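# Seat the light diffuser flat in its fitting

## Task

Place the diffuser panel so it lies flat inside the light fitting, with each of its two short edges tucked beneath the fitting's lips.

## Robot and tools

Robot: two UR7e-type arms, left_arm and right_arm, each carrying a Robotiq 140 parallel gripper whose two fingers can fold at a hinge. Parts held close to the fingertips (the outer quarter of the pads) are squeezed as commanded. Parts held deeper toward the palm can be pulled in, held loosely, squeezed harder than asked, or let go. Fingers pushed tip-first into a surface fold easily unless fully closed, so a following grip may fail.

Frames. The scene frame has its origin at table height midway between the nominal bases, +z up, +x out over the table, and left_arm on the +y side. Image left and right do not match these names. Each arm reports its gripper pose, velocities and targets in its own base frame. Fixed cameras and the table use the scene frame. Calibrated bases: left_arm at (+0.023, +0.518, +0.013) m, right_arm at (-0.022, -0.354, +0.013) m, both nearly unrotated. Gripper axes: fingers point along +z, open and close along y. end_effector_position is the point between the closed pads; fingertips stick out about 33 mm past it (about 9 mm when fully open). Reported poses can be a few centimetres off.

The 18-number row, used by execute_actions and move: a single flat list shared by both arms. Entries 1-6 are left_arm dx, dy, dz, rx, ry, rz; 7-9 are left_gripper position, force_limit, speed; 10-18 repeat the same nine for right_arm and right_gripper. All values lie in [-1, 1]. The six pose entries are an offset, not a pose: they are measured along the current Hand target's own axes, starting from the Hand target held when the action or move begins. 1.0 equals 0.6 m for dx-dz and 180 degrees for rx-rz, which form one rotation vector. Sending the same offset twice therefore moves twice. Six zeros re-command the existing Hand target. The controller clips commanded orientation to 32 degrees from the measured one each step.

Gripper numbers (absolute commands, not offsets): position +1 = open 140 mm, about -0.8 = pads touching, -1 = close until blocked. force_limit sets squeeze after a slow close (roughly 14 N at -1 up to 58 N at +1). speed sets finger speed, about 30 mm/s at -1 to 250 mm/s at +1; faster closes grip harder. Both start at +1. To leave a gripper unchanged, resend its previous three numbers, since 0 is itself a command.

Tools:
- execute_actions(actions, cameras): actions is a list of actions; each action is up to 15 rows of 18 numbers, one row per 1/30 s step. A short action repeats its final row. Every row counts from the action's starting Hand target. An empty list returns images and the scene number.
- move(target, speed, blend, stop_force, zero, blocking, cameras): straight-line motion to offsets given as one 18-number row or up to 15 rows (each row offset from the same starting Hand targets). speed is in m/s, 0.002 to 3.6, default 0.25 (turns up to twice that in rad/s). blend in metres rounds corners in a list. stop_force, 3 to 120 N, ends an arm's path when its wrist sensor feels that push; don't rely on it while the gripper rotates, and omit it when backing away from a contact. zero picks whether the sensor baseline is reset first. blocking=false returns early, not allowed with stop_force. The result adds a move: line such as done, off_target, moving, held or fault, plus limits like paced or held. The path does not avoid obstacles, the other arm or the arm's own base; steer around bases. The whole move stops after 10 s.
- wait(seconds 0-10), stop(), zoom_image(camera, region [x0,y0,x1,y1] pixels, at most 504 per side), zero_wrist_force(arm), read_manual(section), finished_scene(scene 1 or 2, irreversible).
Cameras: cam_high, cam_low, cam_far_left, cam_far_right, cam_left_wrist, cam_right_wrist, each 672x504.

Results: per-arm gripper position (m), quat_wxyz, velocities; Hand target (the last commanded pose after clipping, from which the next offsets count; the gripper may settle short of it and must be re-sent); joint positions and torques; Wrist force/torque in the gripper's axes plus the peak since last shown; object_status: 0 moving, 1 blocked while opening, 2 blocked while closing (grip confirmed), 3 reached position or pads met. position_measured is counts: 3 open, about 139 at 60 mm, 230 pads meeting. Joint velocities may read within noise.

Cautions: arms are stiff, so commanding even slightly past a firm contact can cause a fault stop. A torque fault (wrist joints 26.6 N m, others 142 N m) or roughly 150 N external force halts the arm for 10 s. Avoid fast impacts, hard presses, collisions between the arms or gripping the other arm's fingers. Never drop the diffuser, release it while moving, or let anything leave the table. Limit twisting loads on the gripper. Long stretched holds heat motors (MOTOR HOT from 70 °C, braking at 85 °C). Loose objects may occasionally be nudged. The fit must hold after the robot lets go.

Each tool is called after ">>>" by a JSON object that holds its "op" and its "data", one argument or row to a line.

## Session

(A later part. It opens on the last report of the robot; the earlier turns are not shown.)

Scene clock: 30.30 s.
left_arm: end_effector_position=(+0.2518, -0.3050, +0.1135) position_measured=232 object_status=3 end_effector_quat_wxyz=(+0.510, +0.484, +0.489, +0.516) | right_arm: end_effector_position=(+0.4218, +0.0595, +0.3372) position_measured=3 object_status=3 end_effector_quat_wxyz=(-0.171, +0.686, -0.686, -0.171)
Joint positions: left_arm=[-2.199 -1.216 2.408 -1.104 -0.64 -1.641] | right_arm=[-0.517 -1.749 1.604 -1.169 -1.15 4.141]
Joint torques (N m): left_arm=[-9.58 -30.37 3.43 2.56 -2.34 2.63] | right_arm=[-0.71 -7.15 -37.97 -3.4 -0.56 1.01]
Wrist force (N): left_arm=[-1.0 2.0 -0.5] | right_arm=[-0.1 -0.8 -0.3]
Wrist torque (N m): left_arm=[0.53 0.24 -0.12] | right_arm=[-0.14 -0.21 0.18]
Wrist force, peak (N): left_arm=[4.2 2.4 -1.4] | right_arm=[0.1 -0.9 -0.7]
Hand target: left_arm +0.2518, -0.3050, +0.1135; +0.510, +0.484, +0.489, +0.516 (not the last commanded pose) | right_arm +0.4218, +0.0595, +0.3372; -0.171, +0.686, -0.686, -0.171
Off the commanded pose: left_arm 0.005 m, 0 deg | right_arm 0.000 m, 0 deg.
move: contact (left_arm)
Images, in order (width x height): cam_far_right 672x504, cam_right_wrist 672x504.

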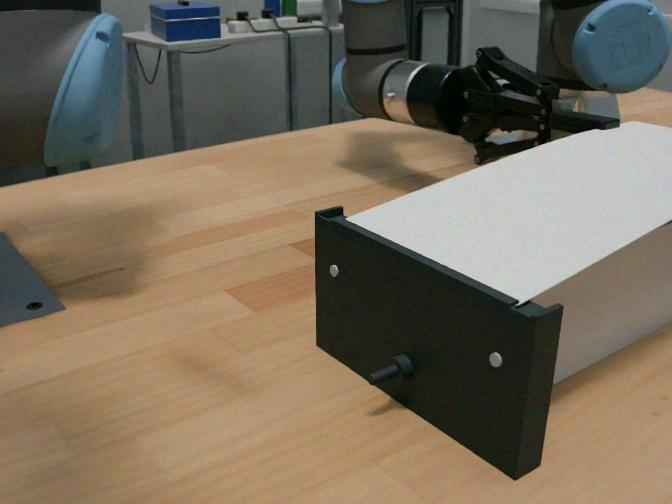

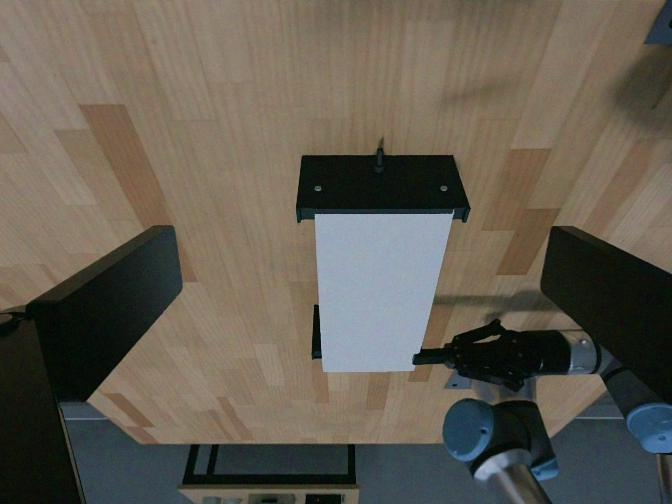

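>>> {"op": "move", "data": {
  "target": [
    [-0.0043, 0.0117, 0.0006, 0.00553, 0.00058, -0.06667, -1, 0.6, -1, 0, 0, 0, 0, 0, 0, 1, 1, 1],
    [-0.0147, 0.0183, 0.0010, 0.01642, 0.0035, -0.13333, -1, 0.6, -1, 0, 0, 0, 0, 0, 0, 1, 1, 1],
    [-0.0110, 0.0017, 0.0001, 0.01642, 0.0035, -0.13333, -1, 0.6, -1, 0, 0, 0, 0, 0, 0, 1, 1, 1]
  ],
  "speed": 0.07,
  "blend": [0.003, 0.003, 0],
  "cameras": ["all"]
}}

>>> {"op": "zoom_image", "data": {
  "camera": "cam_far_left",
  "region": [540, 200, 640, 300]
}}

>>> {"op": "zoom_image", "data": {
  "camera": "cam_far_left",
  "region": [400, 370, 500, 474]
}}

>>> {"op": "zoom_image", "data": {
  "camera": "cam_high",
  "region": [380, 310, 500, 370]
}}

>>> {"op": "zoom_image", "data": {
  "camera": "cam_far_right",
  "region": [300, 180, 580, 360]
}}

Scene clock: 37.43 s.
left_arm: end_effector_position=(+0.2518, -0.3115, +0.1146) position_measured=232 object_status=3 end_effector_quat_wxyz=(+0.591, +0.382, +0.595, +0.388) | right_arm: end_effector_position=(+0.4218, +0.0595, +0.3372) position_measured=3 object_status=3 end_effector_quat_wxyz=(-0.171, +0.686, -0.686, -0.171)
Joint positions: left_arm=[-2.186 -1.275 2.405 -1.13 -0.626 -1.989] | right_arm=[-0.517 -1.749 1.604 -1.169 -1.15 4.141]
Joint torques (N m): left_arm=[5.7 -21.03 -21.96 0.41 3.12 2.06] | right_arm=[2.08 -7.21 -36.7 -3.2 -0.55 0.87]
Wrist force (N): left_arm=[1.7 2.1 -0.5] | right_arm=[-0.1 -0.6 -0.6]
Wrist torque (N m): left_arm=[0.46 0.56 0.19] | right_arm=[-0.09 -0.21 0.18]
Wrist force, peak (N): left_arm=[2.1 3.3 -0.8] | right_arm=[0.0 -1.0 -0.9]
Hand target: left_arm +0.2518, -0.3116, +0.1145; +0.591, +0.382, +0.595, +0.388 | right_arm +0.4218, +0.0595, +0.3372; -0.171, +0.686, -0.686, -0.171
Off the commanded pose: left_arm 0.000 m, 0 deg | right_arm 0.000 m, 0 deg.
move: done

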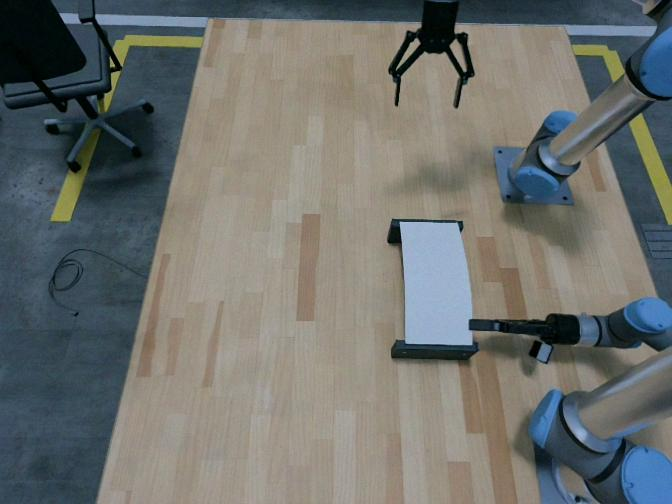

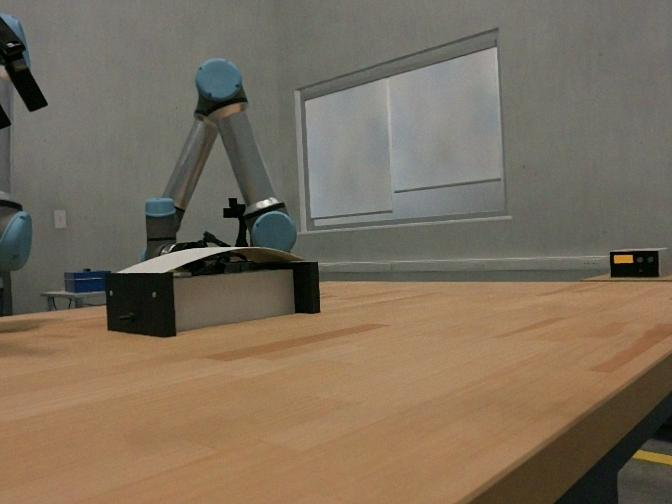

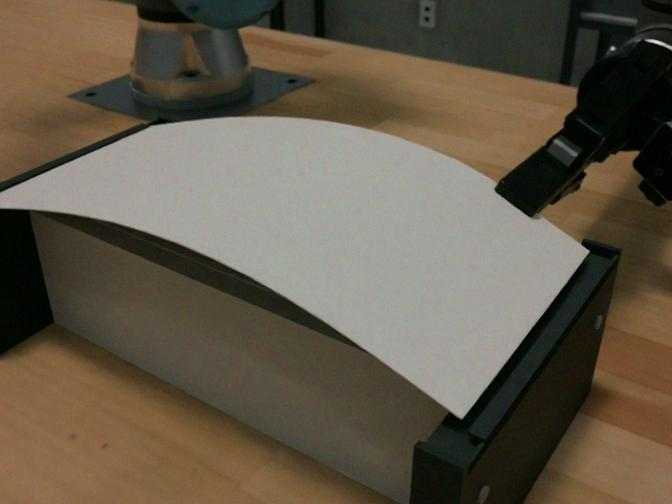

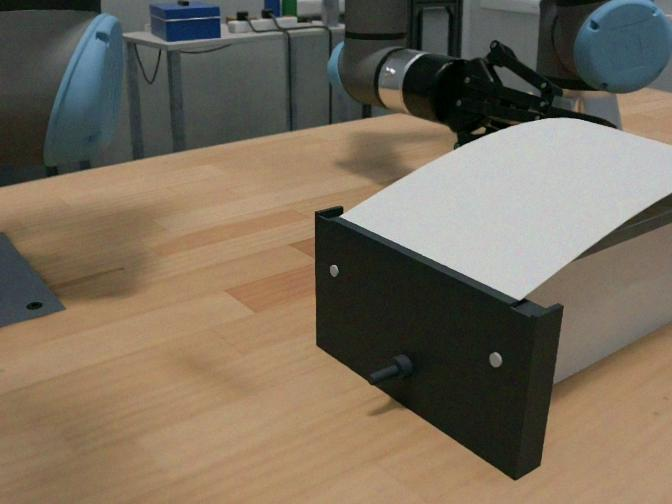

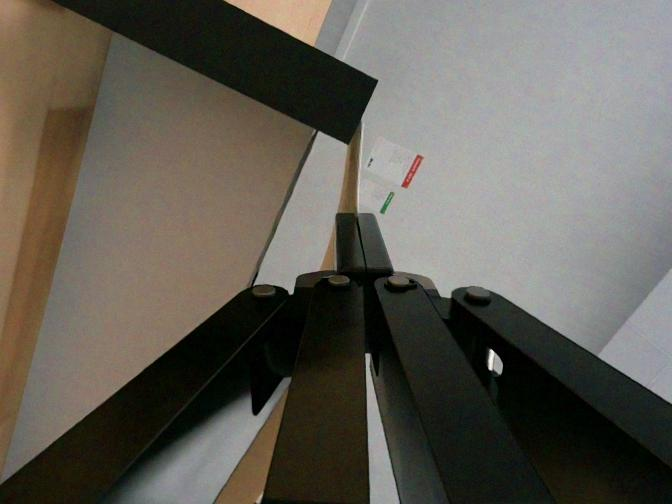

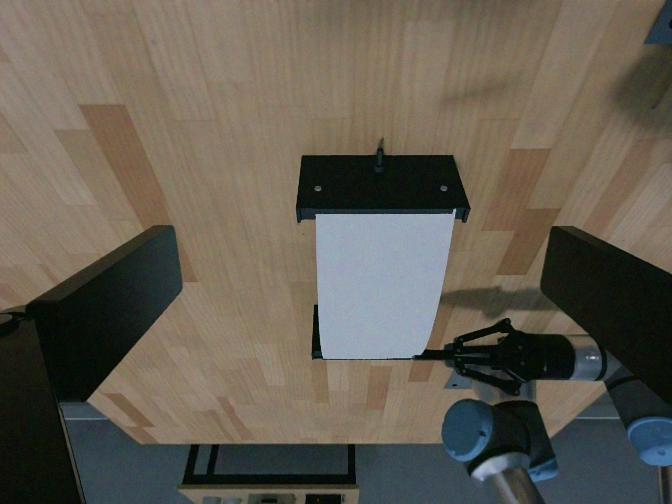

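Scaled by 5.040 from the camera's 672x504 image, which has a finer 960x720 frame.

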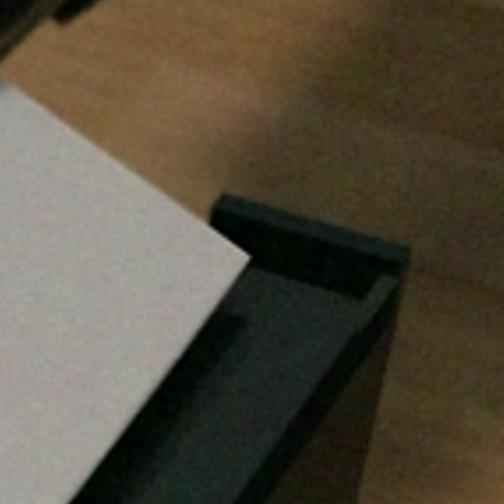

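Scaled by 4.846 from the camera's 672x504 image, which has a finer 960x720 frame.

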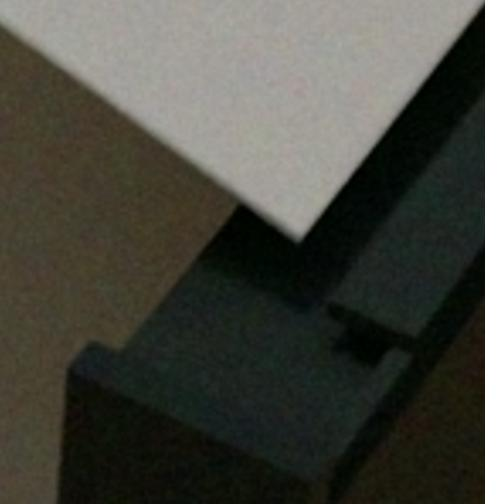

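Scaled by 4.200 from the camera's 672x504 image, which has a finer 960x720 frame.

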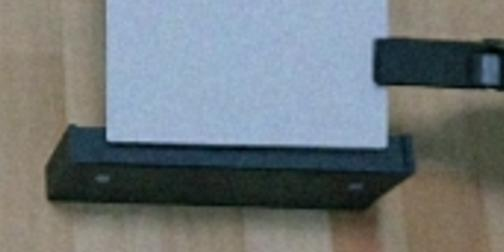

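Scaled by 1.800 from the camera's 672x504 image, which has a finer 960x720 frame.

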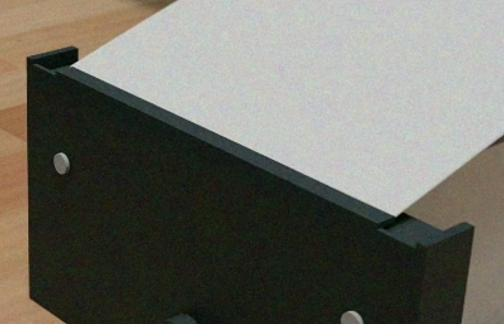

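>>> {"op": "move", "data": {
  "target": [
    [0.0040, -0.0082, 0, 0, 0, 0, -1, 0.6, -1, 0, 0, 0, 0, 0, 0, 1, 1, 1],
    [0.0143, -0.0137, 0, 0, 0, 0.0287, -1, 0.6, -1, 0, 0, 0, 0, 0, 0, 1, 1, 1]
  ],
  "speed": 0.035,
  "blend": [0.001, 0],
  "cameras": ["cam_far_left", "cam_far_right", "cam_left_wrist"]
}}

>>> {"op": "zoom_image", "data": {
  "camera": "cam_far_left",
  "region": [540, 200, 640, 300]
}}

>>> {"op": "zoom_image", "data": {
  "camera": "cam_far_left",
  "region": [400, 370, 500, 474]
}}

>>> {"op": "zoom_image", "data": {
  "camera": "cam_far_right",
  "region": [470, 260, 570, 340]
}}

Scene clock: 40.80 s.
left_arm: end_effector_position=(+0.2518, -0.3071, +0.1035) position_measured=232 object_status=3 end_effector_quat_wxyz=(+0.573, +0.409, +0.577, +0.415) | right_arm: end_effector_position=(+0.4218, +0.0595, +0.3372) position_measured=3 object_status=3 end_effector_quat_wxyz=(-0.171, +0.686, -0.686, -0.171)
Joint positions: left_arm=[-2.195 -1.246 2.422 -1.176 -0.635 -1.899] | right_arm=[-0.517 -1.749 1.604 -1.169 -1.15 4.141]
Joint torques (N m): left_arm=[-5.79 -23.58 -3.29 2.32 -0.88 -3.11] | right_arm=[2.83 -7.5 -37.45 -2.69 -0.66 0.77]
Wrist force (N): left_arm=[0.1 1.5 -0.1] | right_arm=[-0.1 -0.9 -0.4]
Wrist torque (N m): left_arm=[0.49 0.38 0.12] | right_arm=[-0.15 -0.23 0.18]
Wrist force, peak (N): left_arm=[3.7 2.5 -1.2] | right_arm=[0.0 -0.8 -1.0]
Hand target: left_arm +0.2518, -0.3071, +0.1035; +0.573, +0.409, +0.577, +0.415 | right_arm +0.4218, +0.0595, +0.3372; -0.171, +0.686, -0.686, -0.171
Off the commanded pose: left_arm 0.000 m, 0 deg | right_arm 0.000 m, 0 deg.
move: done
Images, in order (width x height): cam_far_left 672x504, cam_far_right 672x504, cam_left_wrist 672x504.

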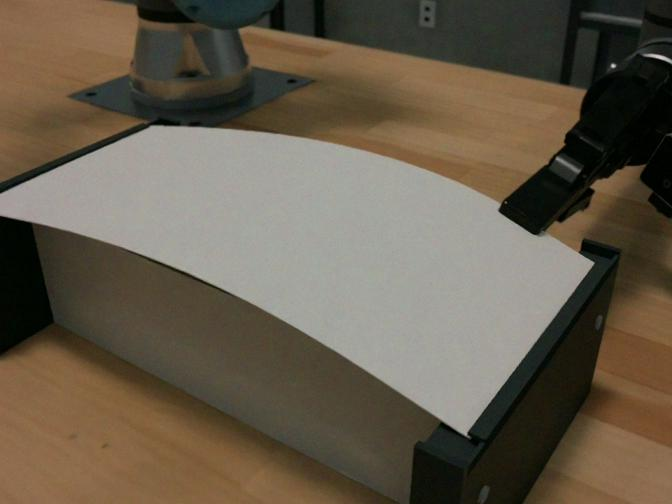

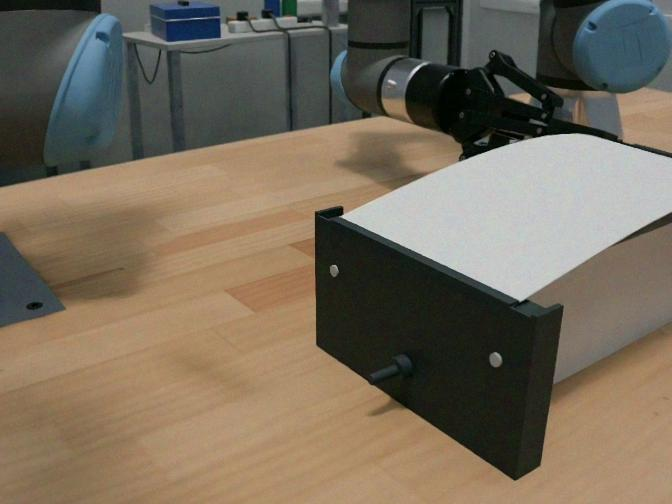

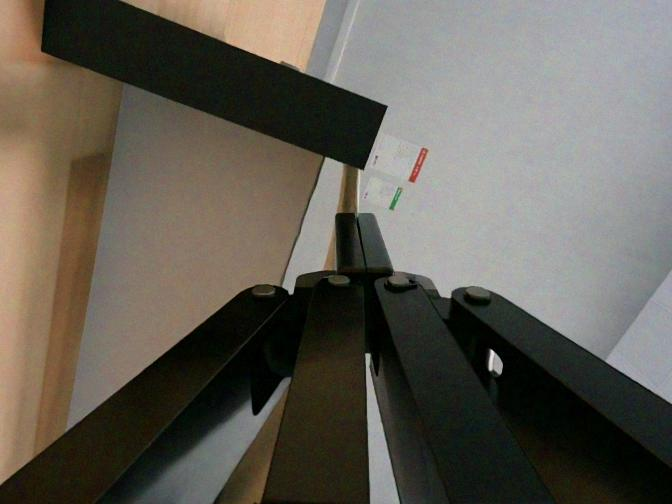

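Scaled by 5.040 from the camera's 672x504 image, which has a finer 960x720 frame.

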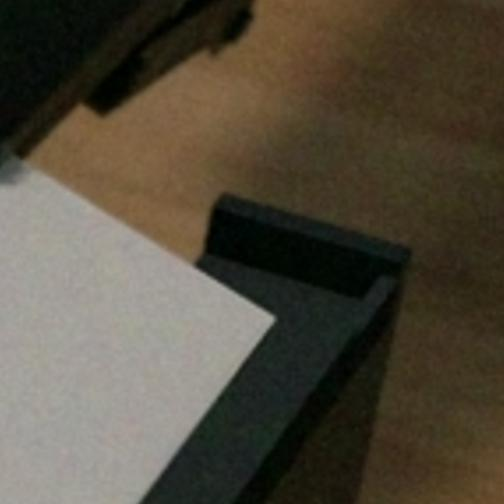

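Scaled by 4.846 from the camera's 672x504 image, which has a finer 960x720 frame.

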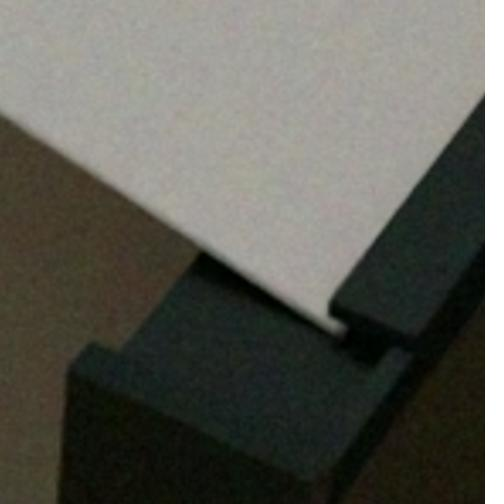

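Scaled by 5.040 from the camera's 672x504 image, which has a finer 960x720 frame.

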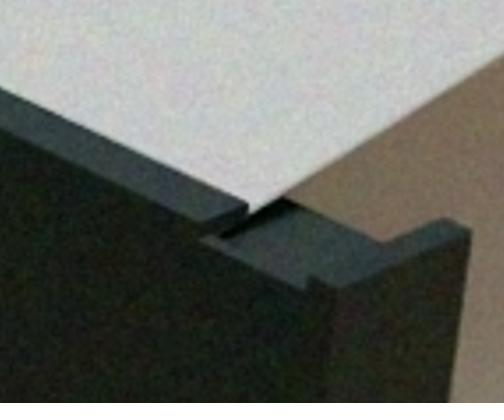

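>>> {"op": "zoom_image", "data": {
  "camera": "cam_far_left",
  "region": [560, 240, 620, 300]
}}

>>> {"op": "zoom_image", "data": {
  "camera": "cam_far_left",
  "region": [500, 290, 580, 370]
}}

>>> {"op": "zoom_image", "data": {
  "camera": "cam_far_left",
  "region": [450, 370, 530, 450]
}}

>>> {"op": "zoom_image", "data": {
  "camera": "cam_left_wrist",
  "region": [300, 90, 420, 220]
}}

Scaled by 8.400 from the camera's 672x504 image, which has a finer 960x720 frame.

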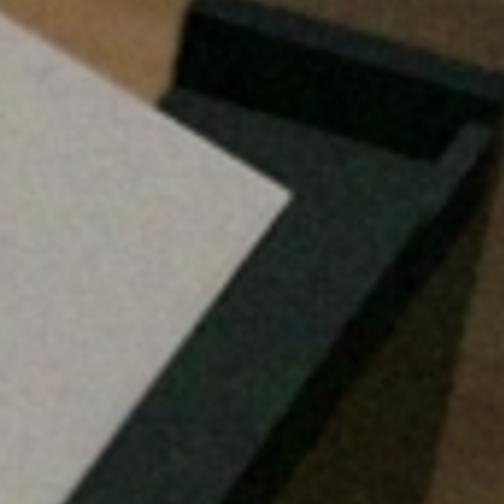

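Scaled by 6.300 from the camera's 672x504 image, which has a finer 960x720 frame.

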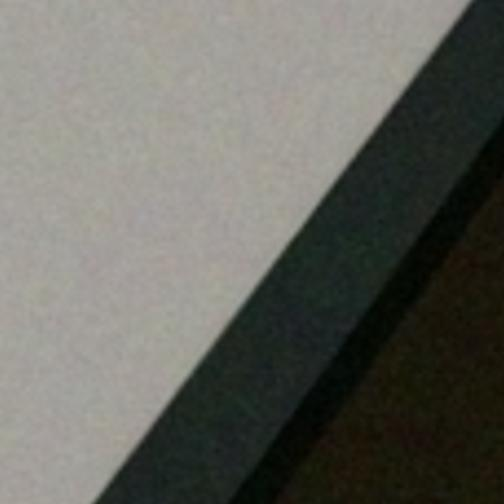

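Scaled by 6.300 from the camera's 672x504 image, which has a finer 960x720 frame.

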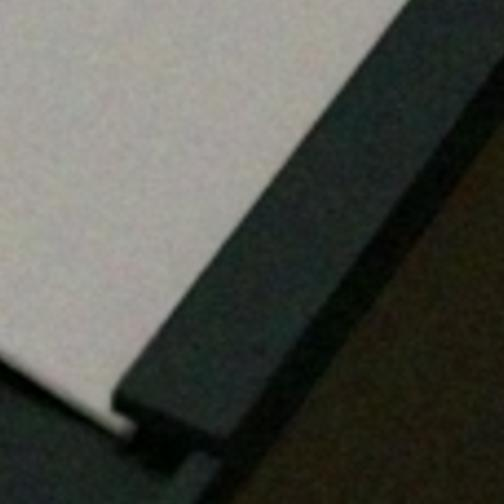

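Scaled by 3.877 from the camera's 672x504 image, which has a finer 960x720 frame.

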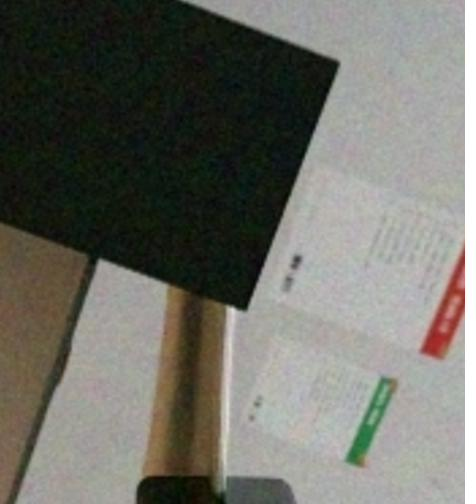

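>>> {"op": "wait", "data": {
  "seconds": 0,
  "cameras": ["cam_high", "cam_right_wrist", "cam_far_left", "cam_far_right"]
}}

>>> {"op": "zoom_image", "data": {
  "camera": "cam_high",
  "region": [384, 320, 484, 370]
}}

>>> {"op": "zoom_image", "data": {
  "camera": "cam_high",
  "region": [380, 205, 480, 255]
}}

>>> {"op": "zoom_image", "data": {
  "camera": "cam_right_wrist",
  "region": [290, 180, 480, 260]
}}

>>> {"op": "zoom_image", "data": {
  "camera": "cam_right_wrist",
  "region": [290, 300, 450, 380]
}}

Scene clock: 48.53 s.
left_arm: end_effector_position=(+0.2518, -0.3071, +0.1035) position_measured=232 object_status=3 end_effector_quat_wxyz=(+0.573, +0.409, +0.577, +0.415) | right_arm: end_effector_position=(+0.4218, +0.0595, +0.3372) position_measured=3 object_status=3 end_effector_quat_wxyz=(-0.171, +0.686, -0.686, -0.171)
Joint positions: left_arm=[-2.195 -1.246 2.422 -1.176 -0.635 -1.899] | right_arm=[-0.517 -1.749 1.604 -1.169 -1.15 4.141]
Joint torques (N m): left_arm=[10.39 -29.17 -20.43 3 2.43 -2.51] | right_arm=[4.2 -6.46 -38.01 -2.51 -0.65 0.72]
Wrist force (N): left_arm=[-0.1 1.5 -0.2] | right_arm=[-0.1 -0.5 -0.5]
Wrist torque (N m): left_arm=[0.50 0.44 0.17] | right_arm=[-0.08 -0.23 0.18]
Wrist force, peak (N): left_arm=[0.0 1.8 -0.1] | right_arm=[0.2 -0.9 -0.8]
Hand target: left_arm +0.2518, -0.3071, +0.1035; +0.573, +0.409, +0.577, +0.415 | right_arm +0.4218, +0.0595, +0.3372; -0.171, +0.686, -0.686, -0.171
Tool commands: left_gripper/position=-1.0 left_gripper/force_limit=+0.6 left_gripper/speed=-1.0 right_gripper/position=+1.0 right_gripper/force_limit=+1.0 right_gripper/speed=+1.0
Off the commanded pose: left_arm 0.000 m, 0 deg | right_arm 0.000 m, 0 deg.
Images, in order (width x height): cam_high 672x504, cam_far_left 672x504, cam_far_right 672x504, cam_right_wrist 672x504.

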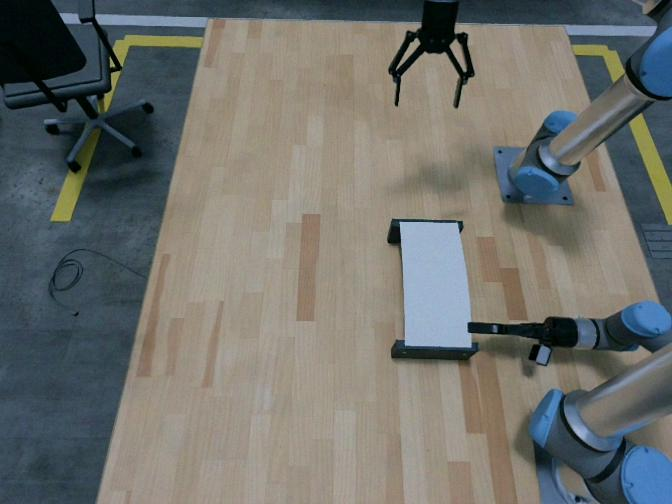

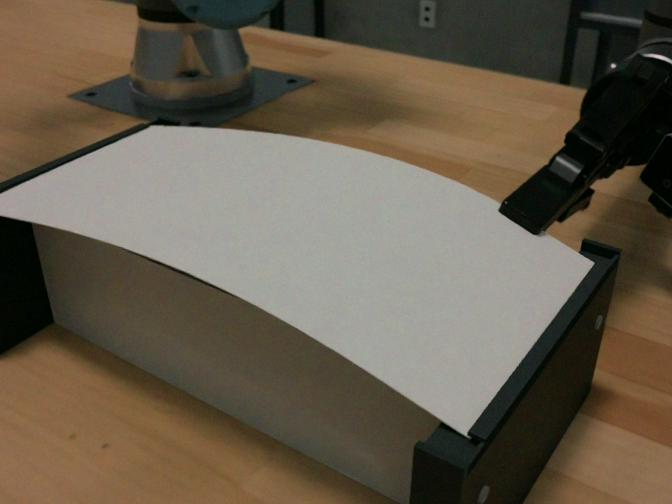

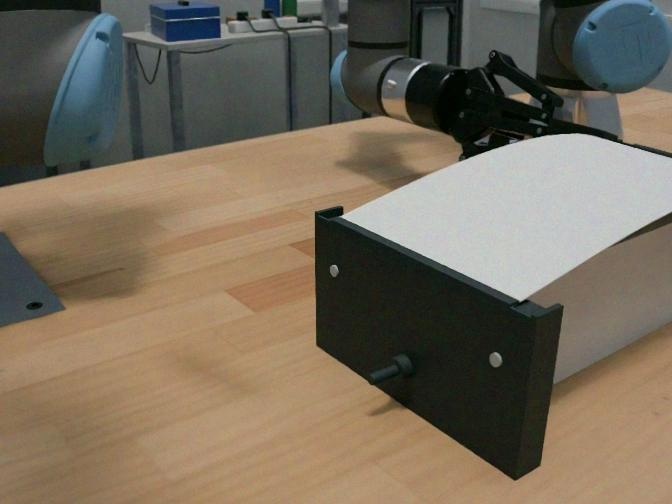

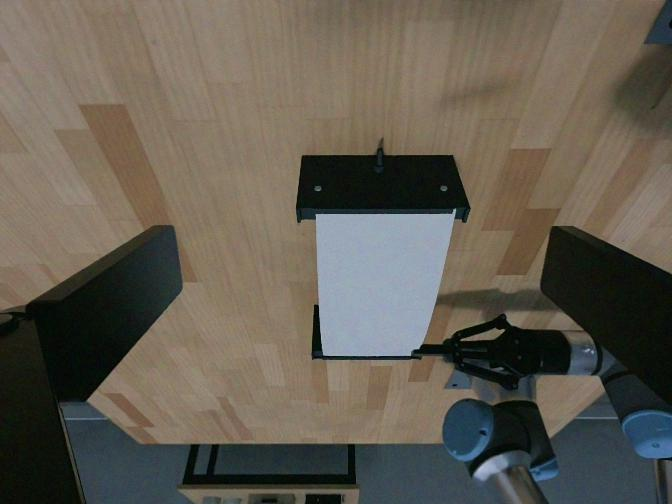

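Scaled by 5.040 from the camera's 672x504 image, which has a finer 960x720 frame.

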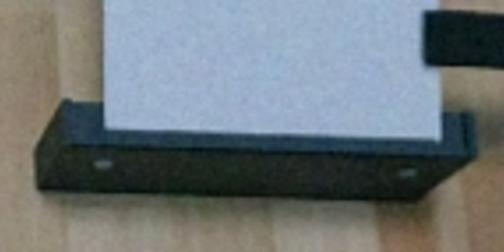

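Scaled by 5.040 from the camera's 672x504 image, which has a finer 960x720 frame.

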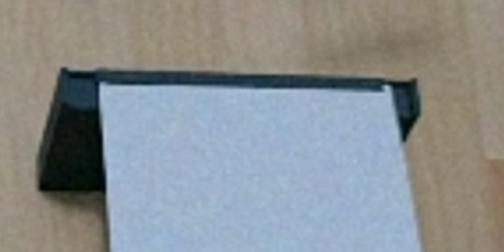

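Scaled by 2.653 from the camera's 672x504 image, which has a finer 960x720 frame.

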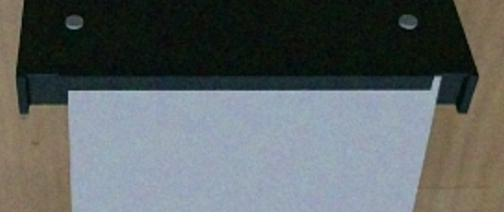

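Scaled by 3.150 from the camera's 672x504 image, which has a finer 960x720 frame.

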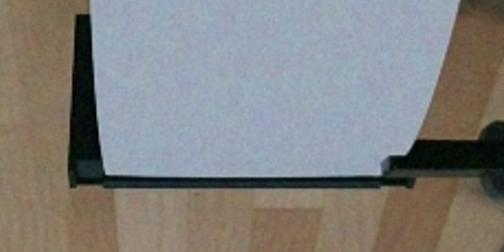

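>>> {"op": "move", "data": {
  "target": [0.0058, -0.0077, 0.0033, 0, 0, 0.035, -1, 0.6, -1, 0, 0, 0, 0, 0, 0, 1, 1, 1],
  "speed": 0.04,
  "cameras": ["cam_far_left", "cam_far_right", "cam_left_wrist"]
}}

>>> {"op": "zoom_image", "data": {
  "camera": "cam_far_left",
  "region": [560, 240, 620, 300]
}}

>>> {"op": "zoom_image", "data": {
  "camera": "cam_far_left",
  "region": [440, 390, 520, 470]
}}

>>> {"op": "zoom_image", "data": {
  "camera": "cam_far_right",
  "region": [470, 260, 570, 340]
}}

Scene clock: 51.73 s.
left_arm: end_effector_position=(+0.2538, -0.3053, +0.0980) position_measured=232 object_status=3 end_effector_quat_wxyz=(+0.549, +0.440, +0.554, +0.446) end_effector_velocity=(+0.000, -0.001, +0.000) end_effector_angular_velocity=(-0.006, +0.000, -0.001) | right_arm: end_effector_position=(+0.4218, +0.0595, +0.3372) position_measured=3 object_status=3 end_effector_quat_wxyz=(-0.171, +0.686, -0.686, -0.171)
Joint positions: left_arm=[-2.194 -1.231 2.43 -1.199 -0.633 -1.789] | right_arm=[-0.517 -1.749 1.604 -1.169 -1.15 4.141]
Joint velocities: left_arm=[0 0 0 0 0.001 -0.005] | right_arm=[within noise]
Joint torques (N m): left_arm=[11.71 -26.21 0.34 1.95 3.1 -2.53] | right_arm=[5.22 -7.77 -37.57 -2.23 -0.62 0.69]
Wrist force (N): left_arm=[3.3 3.4 -2.9] | right_arm=[0.1 -0.5 -0.5]
Wrist torque (N m): left_arm=[0.39 0.21 -0.04] | right_arm=[-0.07 -0.26 0.18]
Wrist force, peak (N): left_arm=[4.3 3.5 -3.5] | right_arm=[0.5 -0.8 -0.7]
Hand target: left_arm +0.2538, -0.3053, +0.0981; +0.549, +0.440, +0.554, +0.445 | right_arm +0.4218, +0.0595, +0.3372; -0.171, +0.686, -0.686, -0.171
Off the commanded pose: left_arm 0.000 m, 0 deg | right_arm 0.000 m, 0 deg.
move: done
Images, in order (width x height): cam_far_left 672x504, cam_far_right 672x504, cam_left_wrist 672x504.

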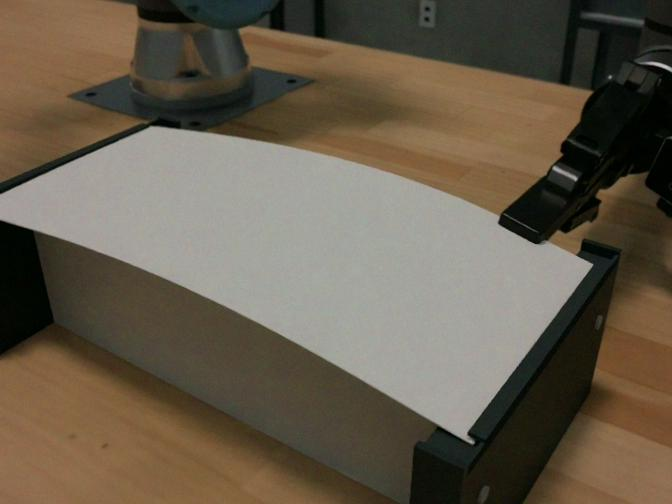

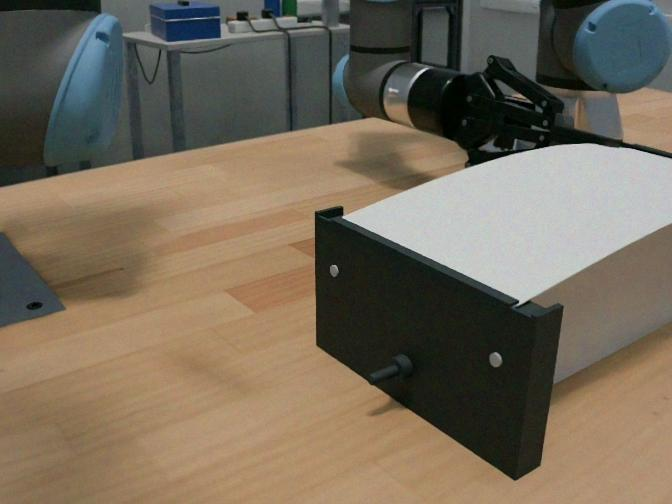

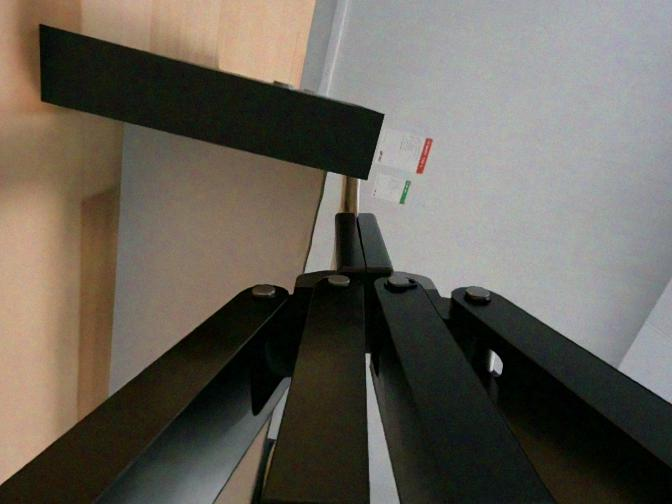

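Scaled by 8.400 from the camera's 672x504 image, which has a finer 960x720 frame.

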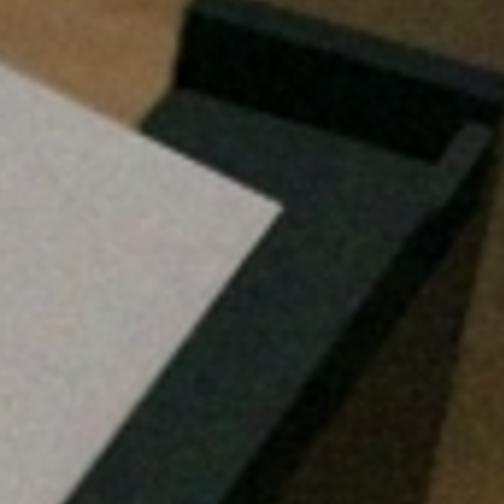

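Scaled by 6.300 from the camera's 672x504 image, which has a finer 960x720 frame.

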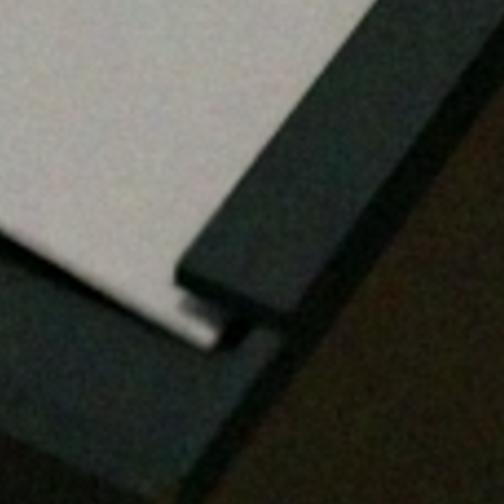

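Scaled by 5.040 from the camera's 672x504 image, which has a finer 960x720 frame.

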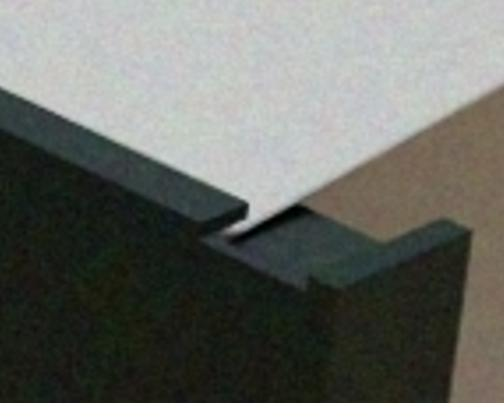

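>>> {"op": "move", "data": {
  "target": [
    [0.0042, -0.0086, 0, 0, 0, 0.0383, -1, 0.6, -1, 0, 0, 0, 0, 0, 0, 1, 1, 1],
    [0.0046, -0.0154, 0, 0, 0, 0.0697, -1, 0.6, -1, 0, 0, 0, 0, 0, 0, 1, 1, 1]
  ],
  "speed": 0.035,
  "blend": [0.001, 0],
  "cameras": ["cam_low", "cam_far_left", "cam_far_right", "cam_left_wrist", "cam_right_wrist"]
}}

>>> {"op": "zoom_image", "data": {
  "camera": "cam_far_left",
  "region": [560, 240, 620, 300]
}}

>>> {"op": "zoom_image", "data": {
  "camera": "cam_far_left",
  "region": [440, 390, 520, 470]
}}

>>> {"op": "zoom_image", "data": {
  "camera": "cam_far_right",
  "region": [470, 260, 570, 340]
}}

>>> {"op": "zoom_image", "data": {
  "camera": "cam_right_wrist",
  "region": [280, 180, 490, 380]
}}

Scene clock: 56.47 s.
left_arm: end_effector_position=(+0.2537, -0.3046, +0.0884) position_measured=232 object_status=3 end_effector_quat_wxyz=(+0.497, +0.498, +0.502, +0.503) | right_arm: end_effector_position=(+0.4218, +0.0595, +0.3372) position_measured=3 object_status=3 end_effector_quat_wxyz=(-0.171, +0.686, -0.686, -0.171)
Joint positions: left_arm=[-2.195 -1.199 2.435 -1.236 -0.634 -1.57] | right_arm=[-0.517 -1.749 1.604 -1.169 -1.15 4.141]
Joint torques (N m): left_arm=[11.64 -25.65 -18.26 1.12 3.64 -2.88] | right_arm=[4.65 -7.43 -37.58 -1.94 -0.66 0.61]
Wrist force (N): left_arm=[4.2 2.6 -2.1] | right_arm=[-0.1 -0.5 -0.3]
Wrist torque (N m): left_arm=[0.45 0.34 -0.31] | right_arm=[-0.08 -0.22 0.17]
Wrist force, peak (N): left_arm=[4.8 3.5 -3.4] | right_arm=[0.0 -1.2 -0.5]
Hand target: left_arm +0.2537, -0.3046, +0.0884; +0.497, +0.498, +0.502, +0.503 | right_arm +0.4218, +0.0595, +0.3372; -0.171, +0.686, -0.686, -0.171
Off the commanded pose: left_arm 0.000 m, 0 deg | right_arm 0.000 m, 0 deg.
move: done
Images, in order (width x height): cam_low 672x504, cam_far_left 672x504, cam_far_right 672x504, cam_left_wrist 672x504, cam_right_wrist 672x504.

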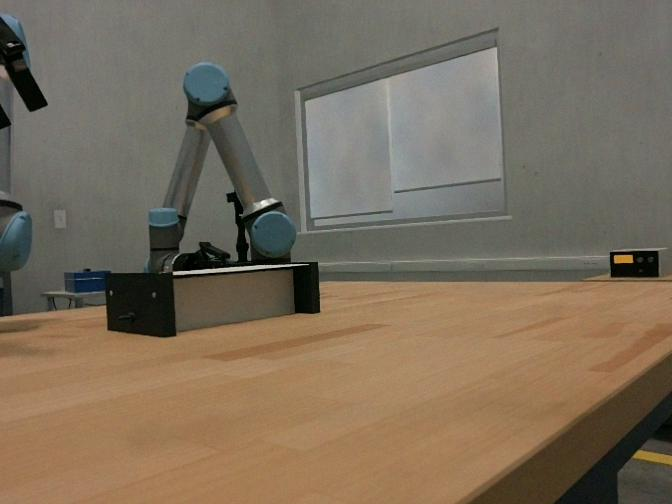

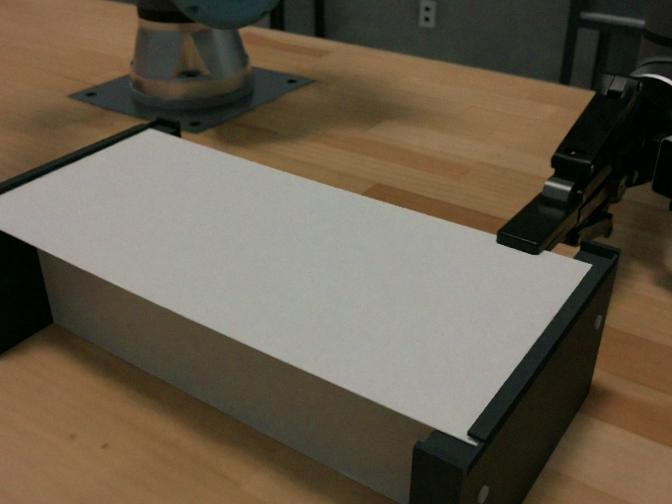

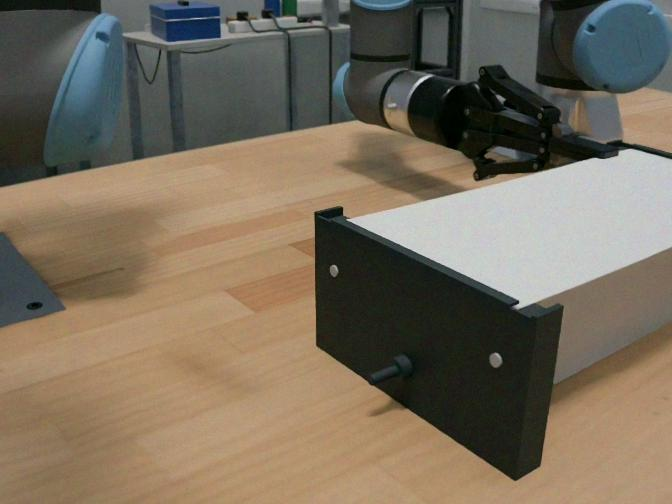

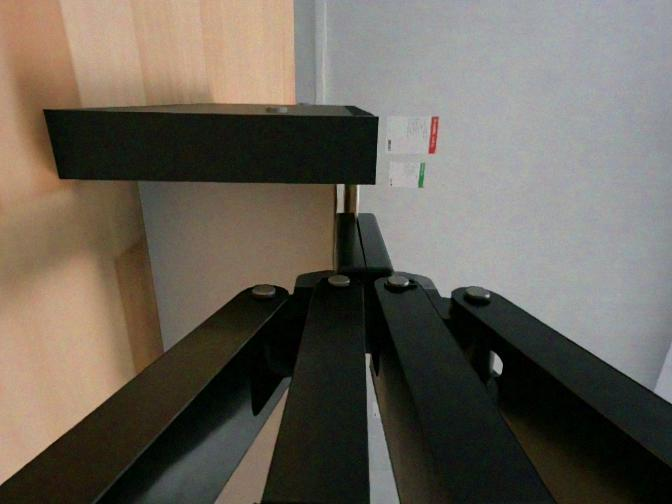

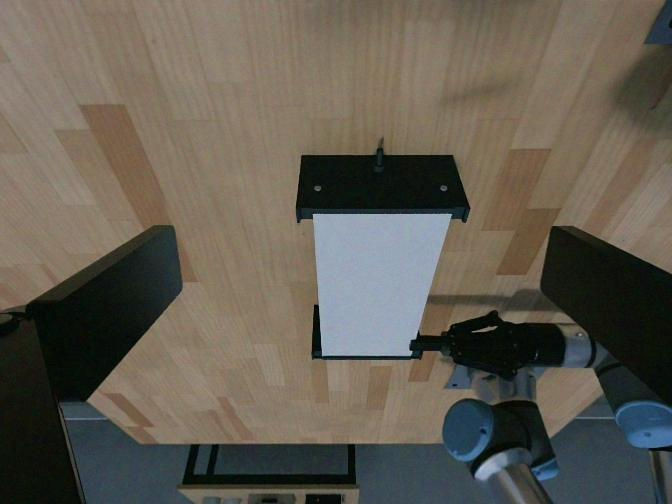

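Scaled by 8.400 from the camera's 672x504 image, which has a finer 960x720 frame.

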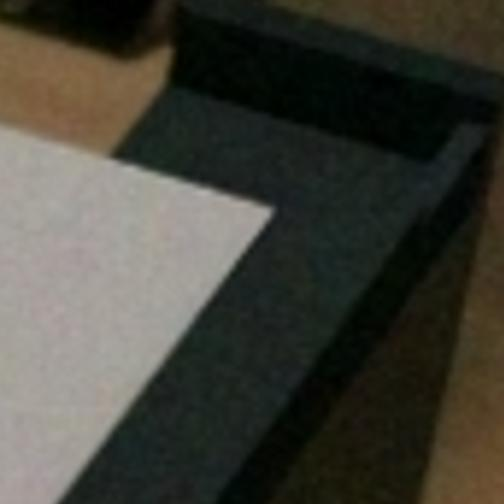

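Scaled by 6.300 from the camera's 672x504 image, which has a finer 960x720 frame.

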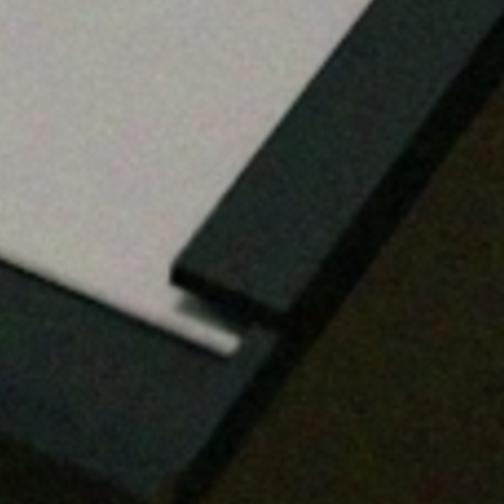

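Scaled by 5.040 from the camera's 672x504 image, which has a finer 960x720 frame.

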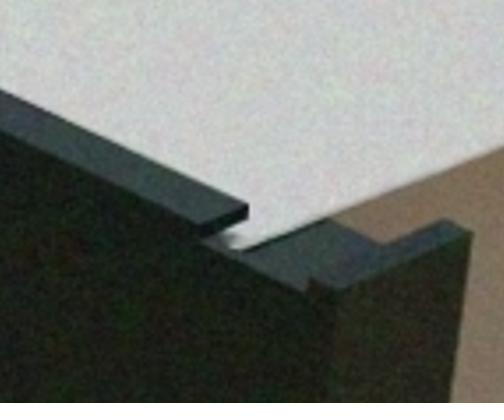

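Scaled by 2.400 from the camera's 672x504 image, which has a finer 960x720 frame.

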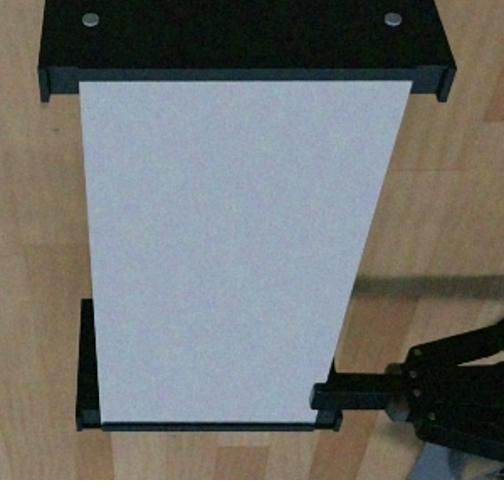

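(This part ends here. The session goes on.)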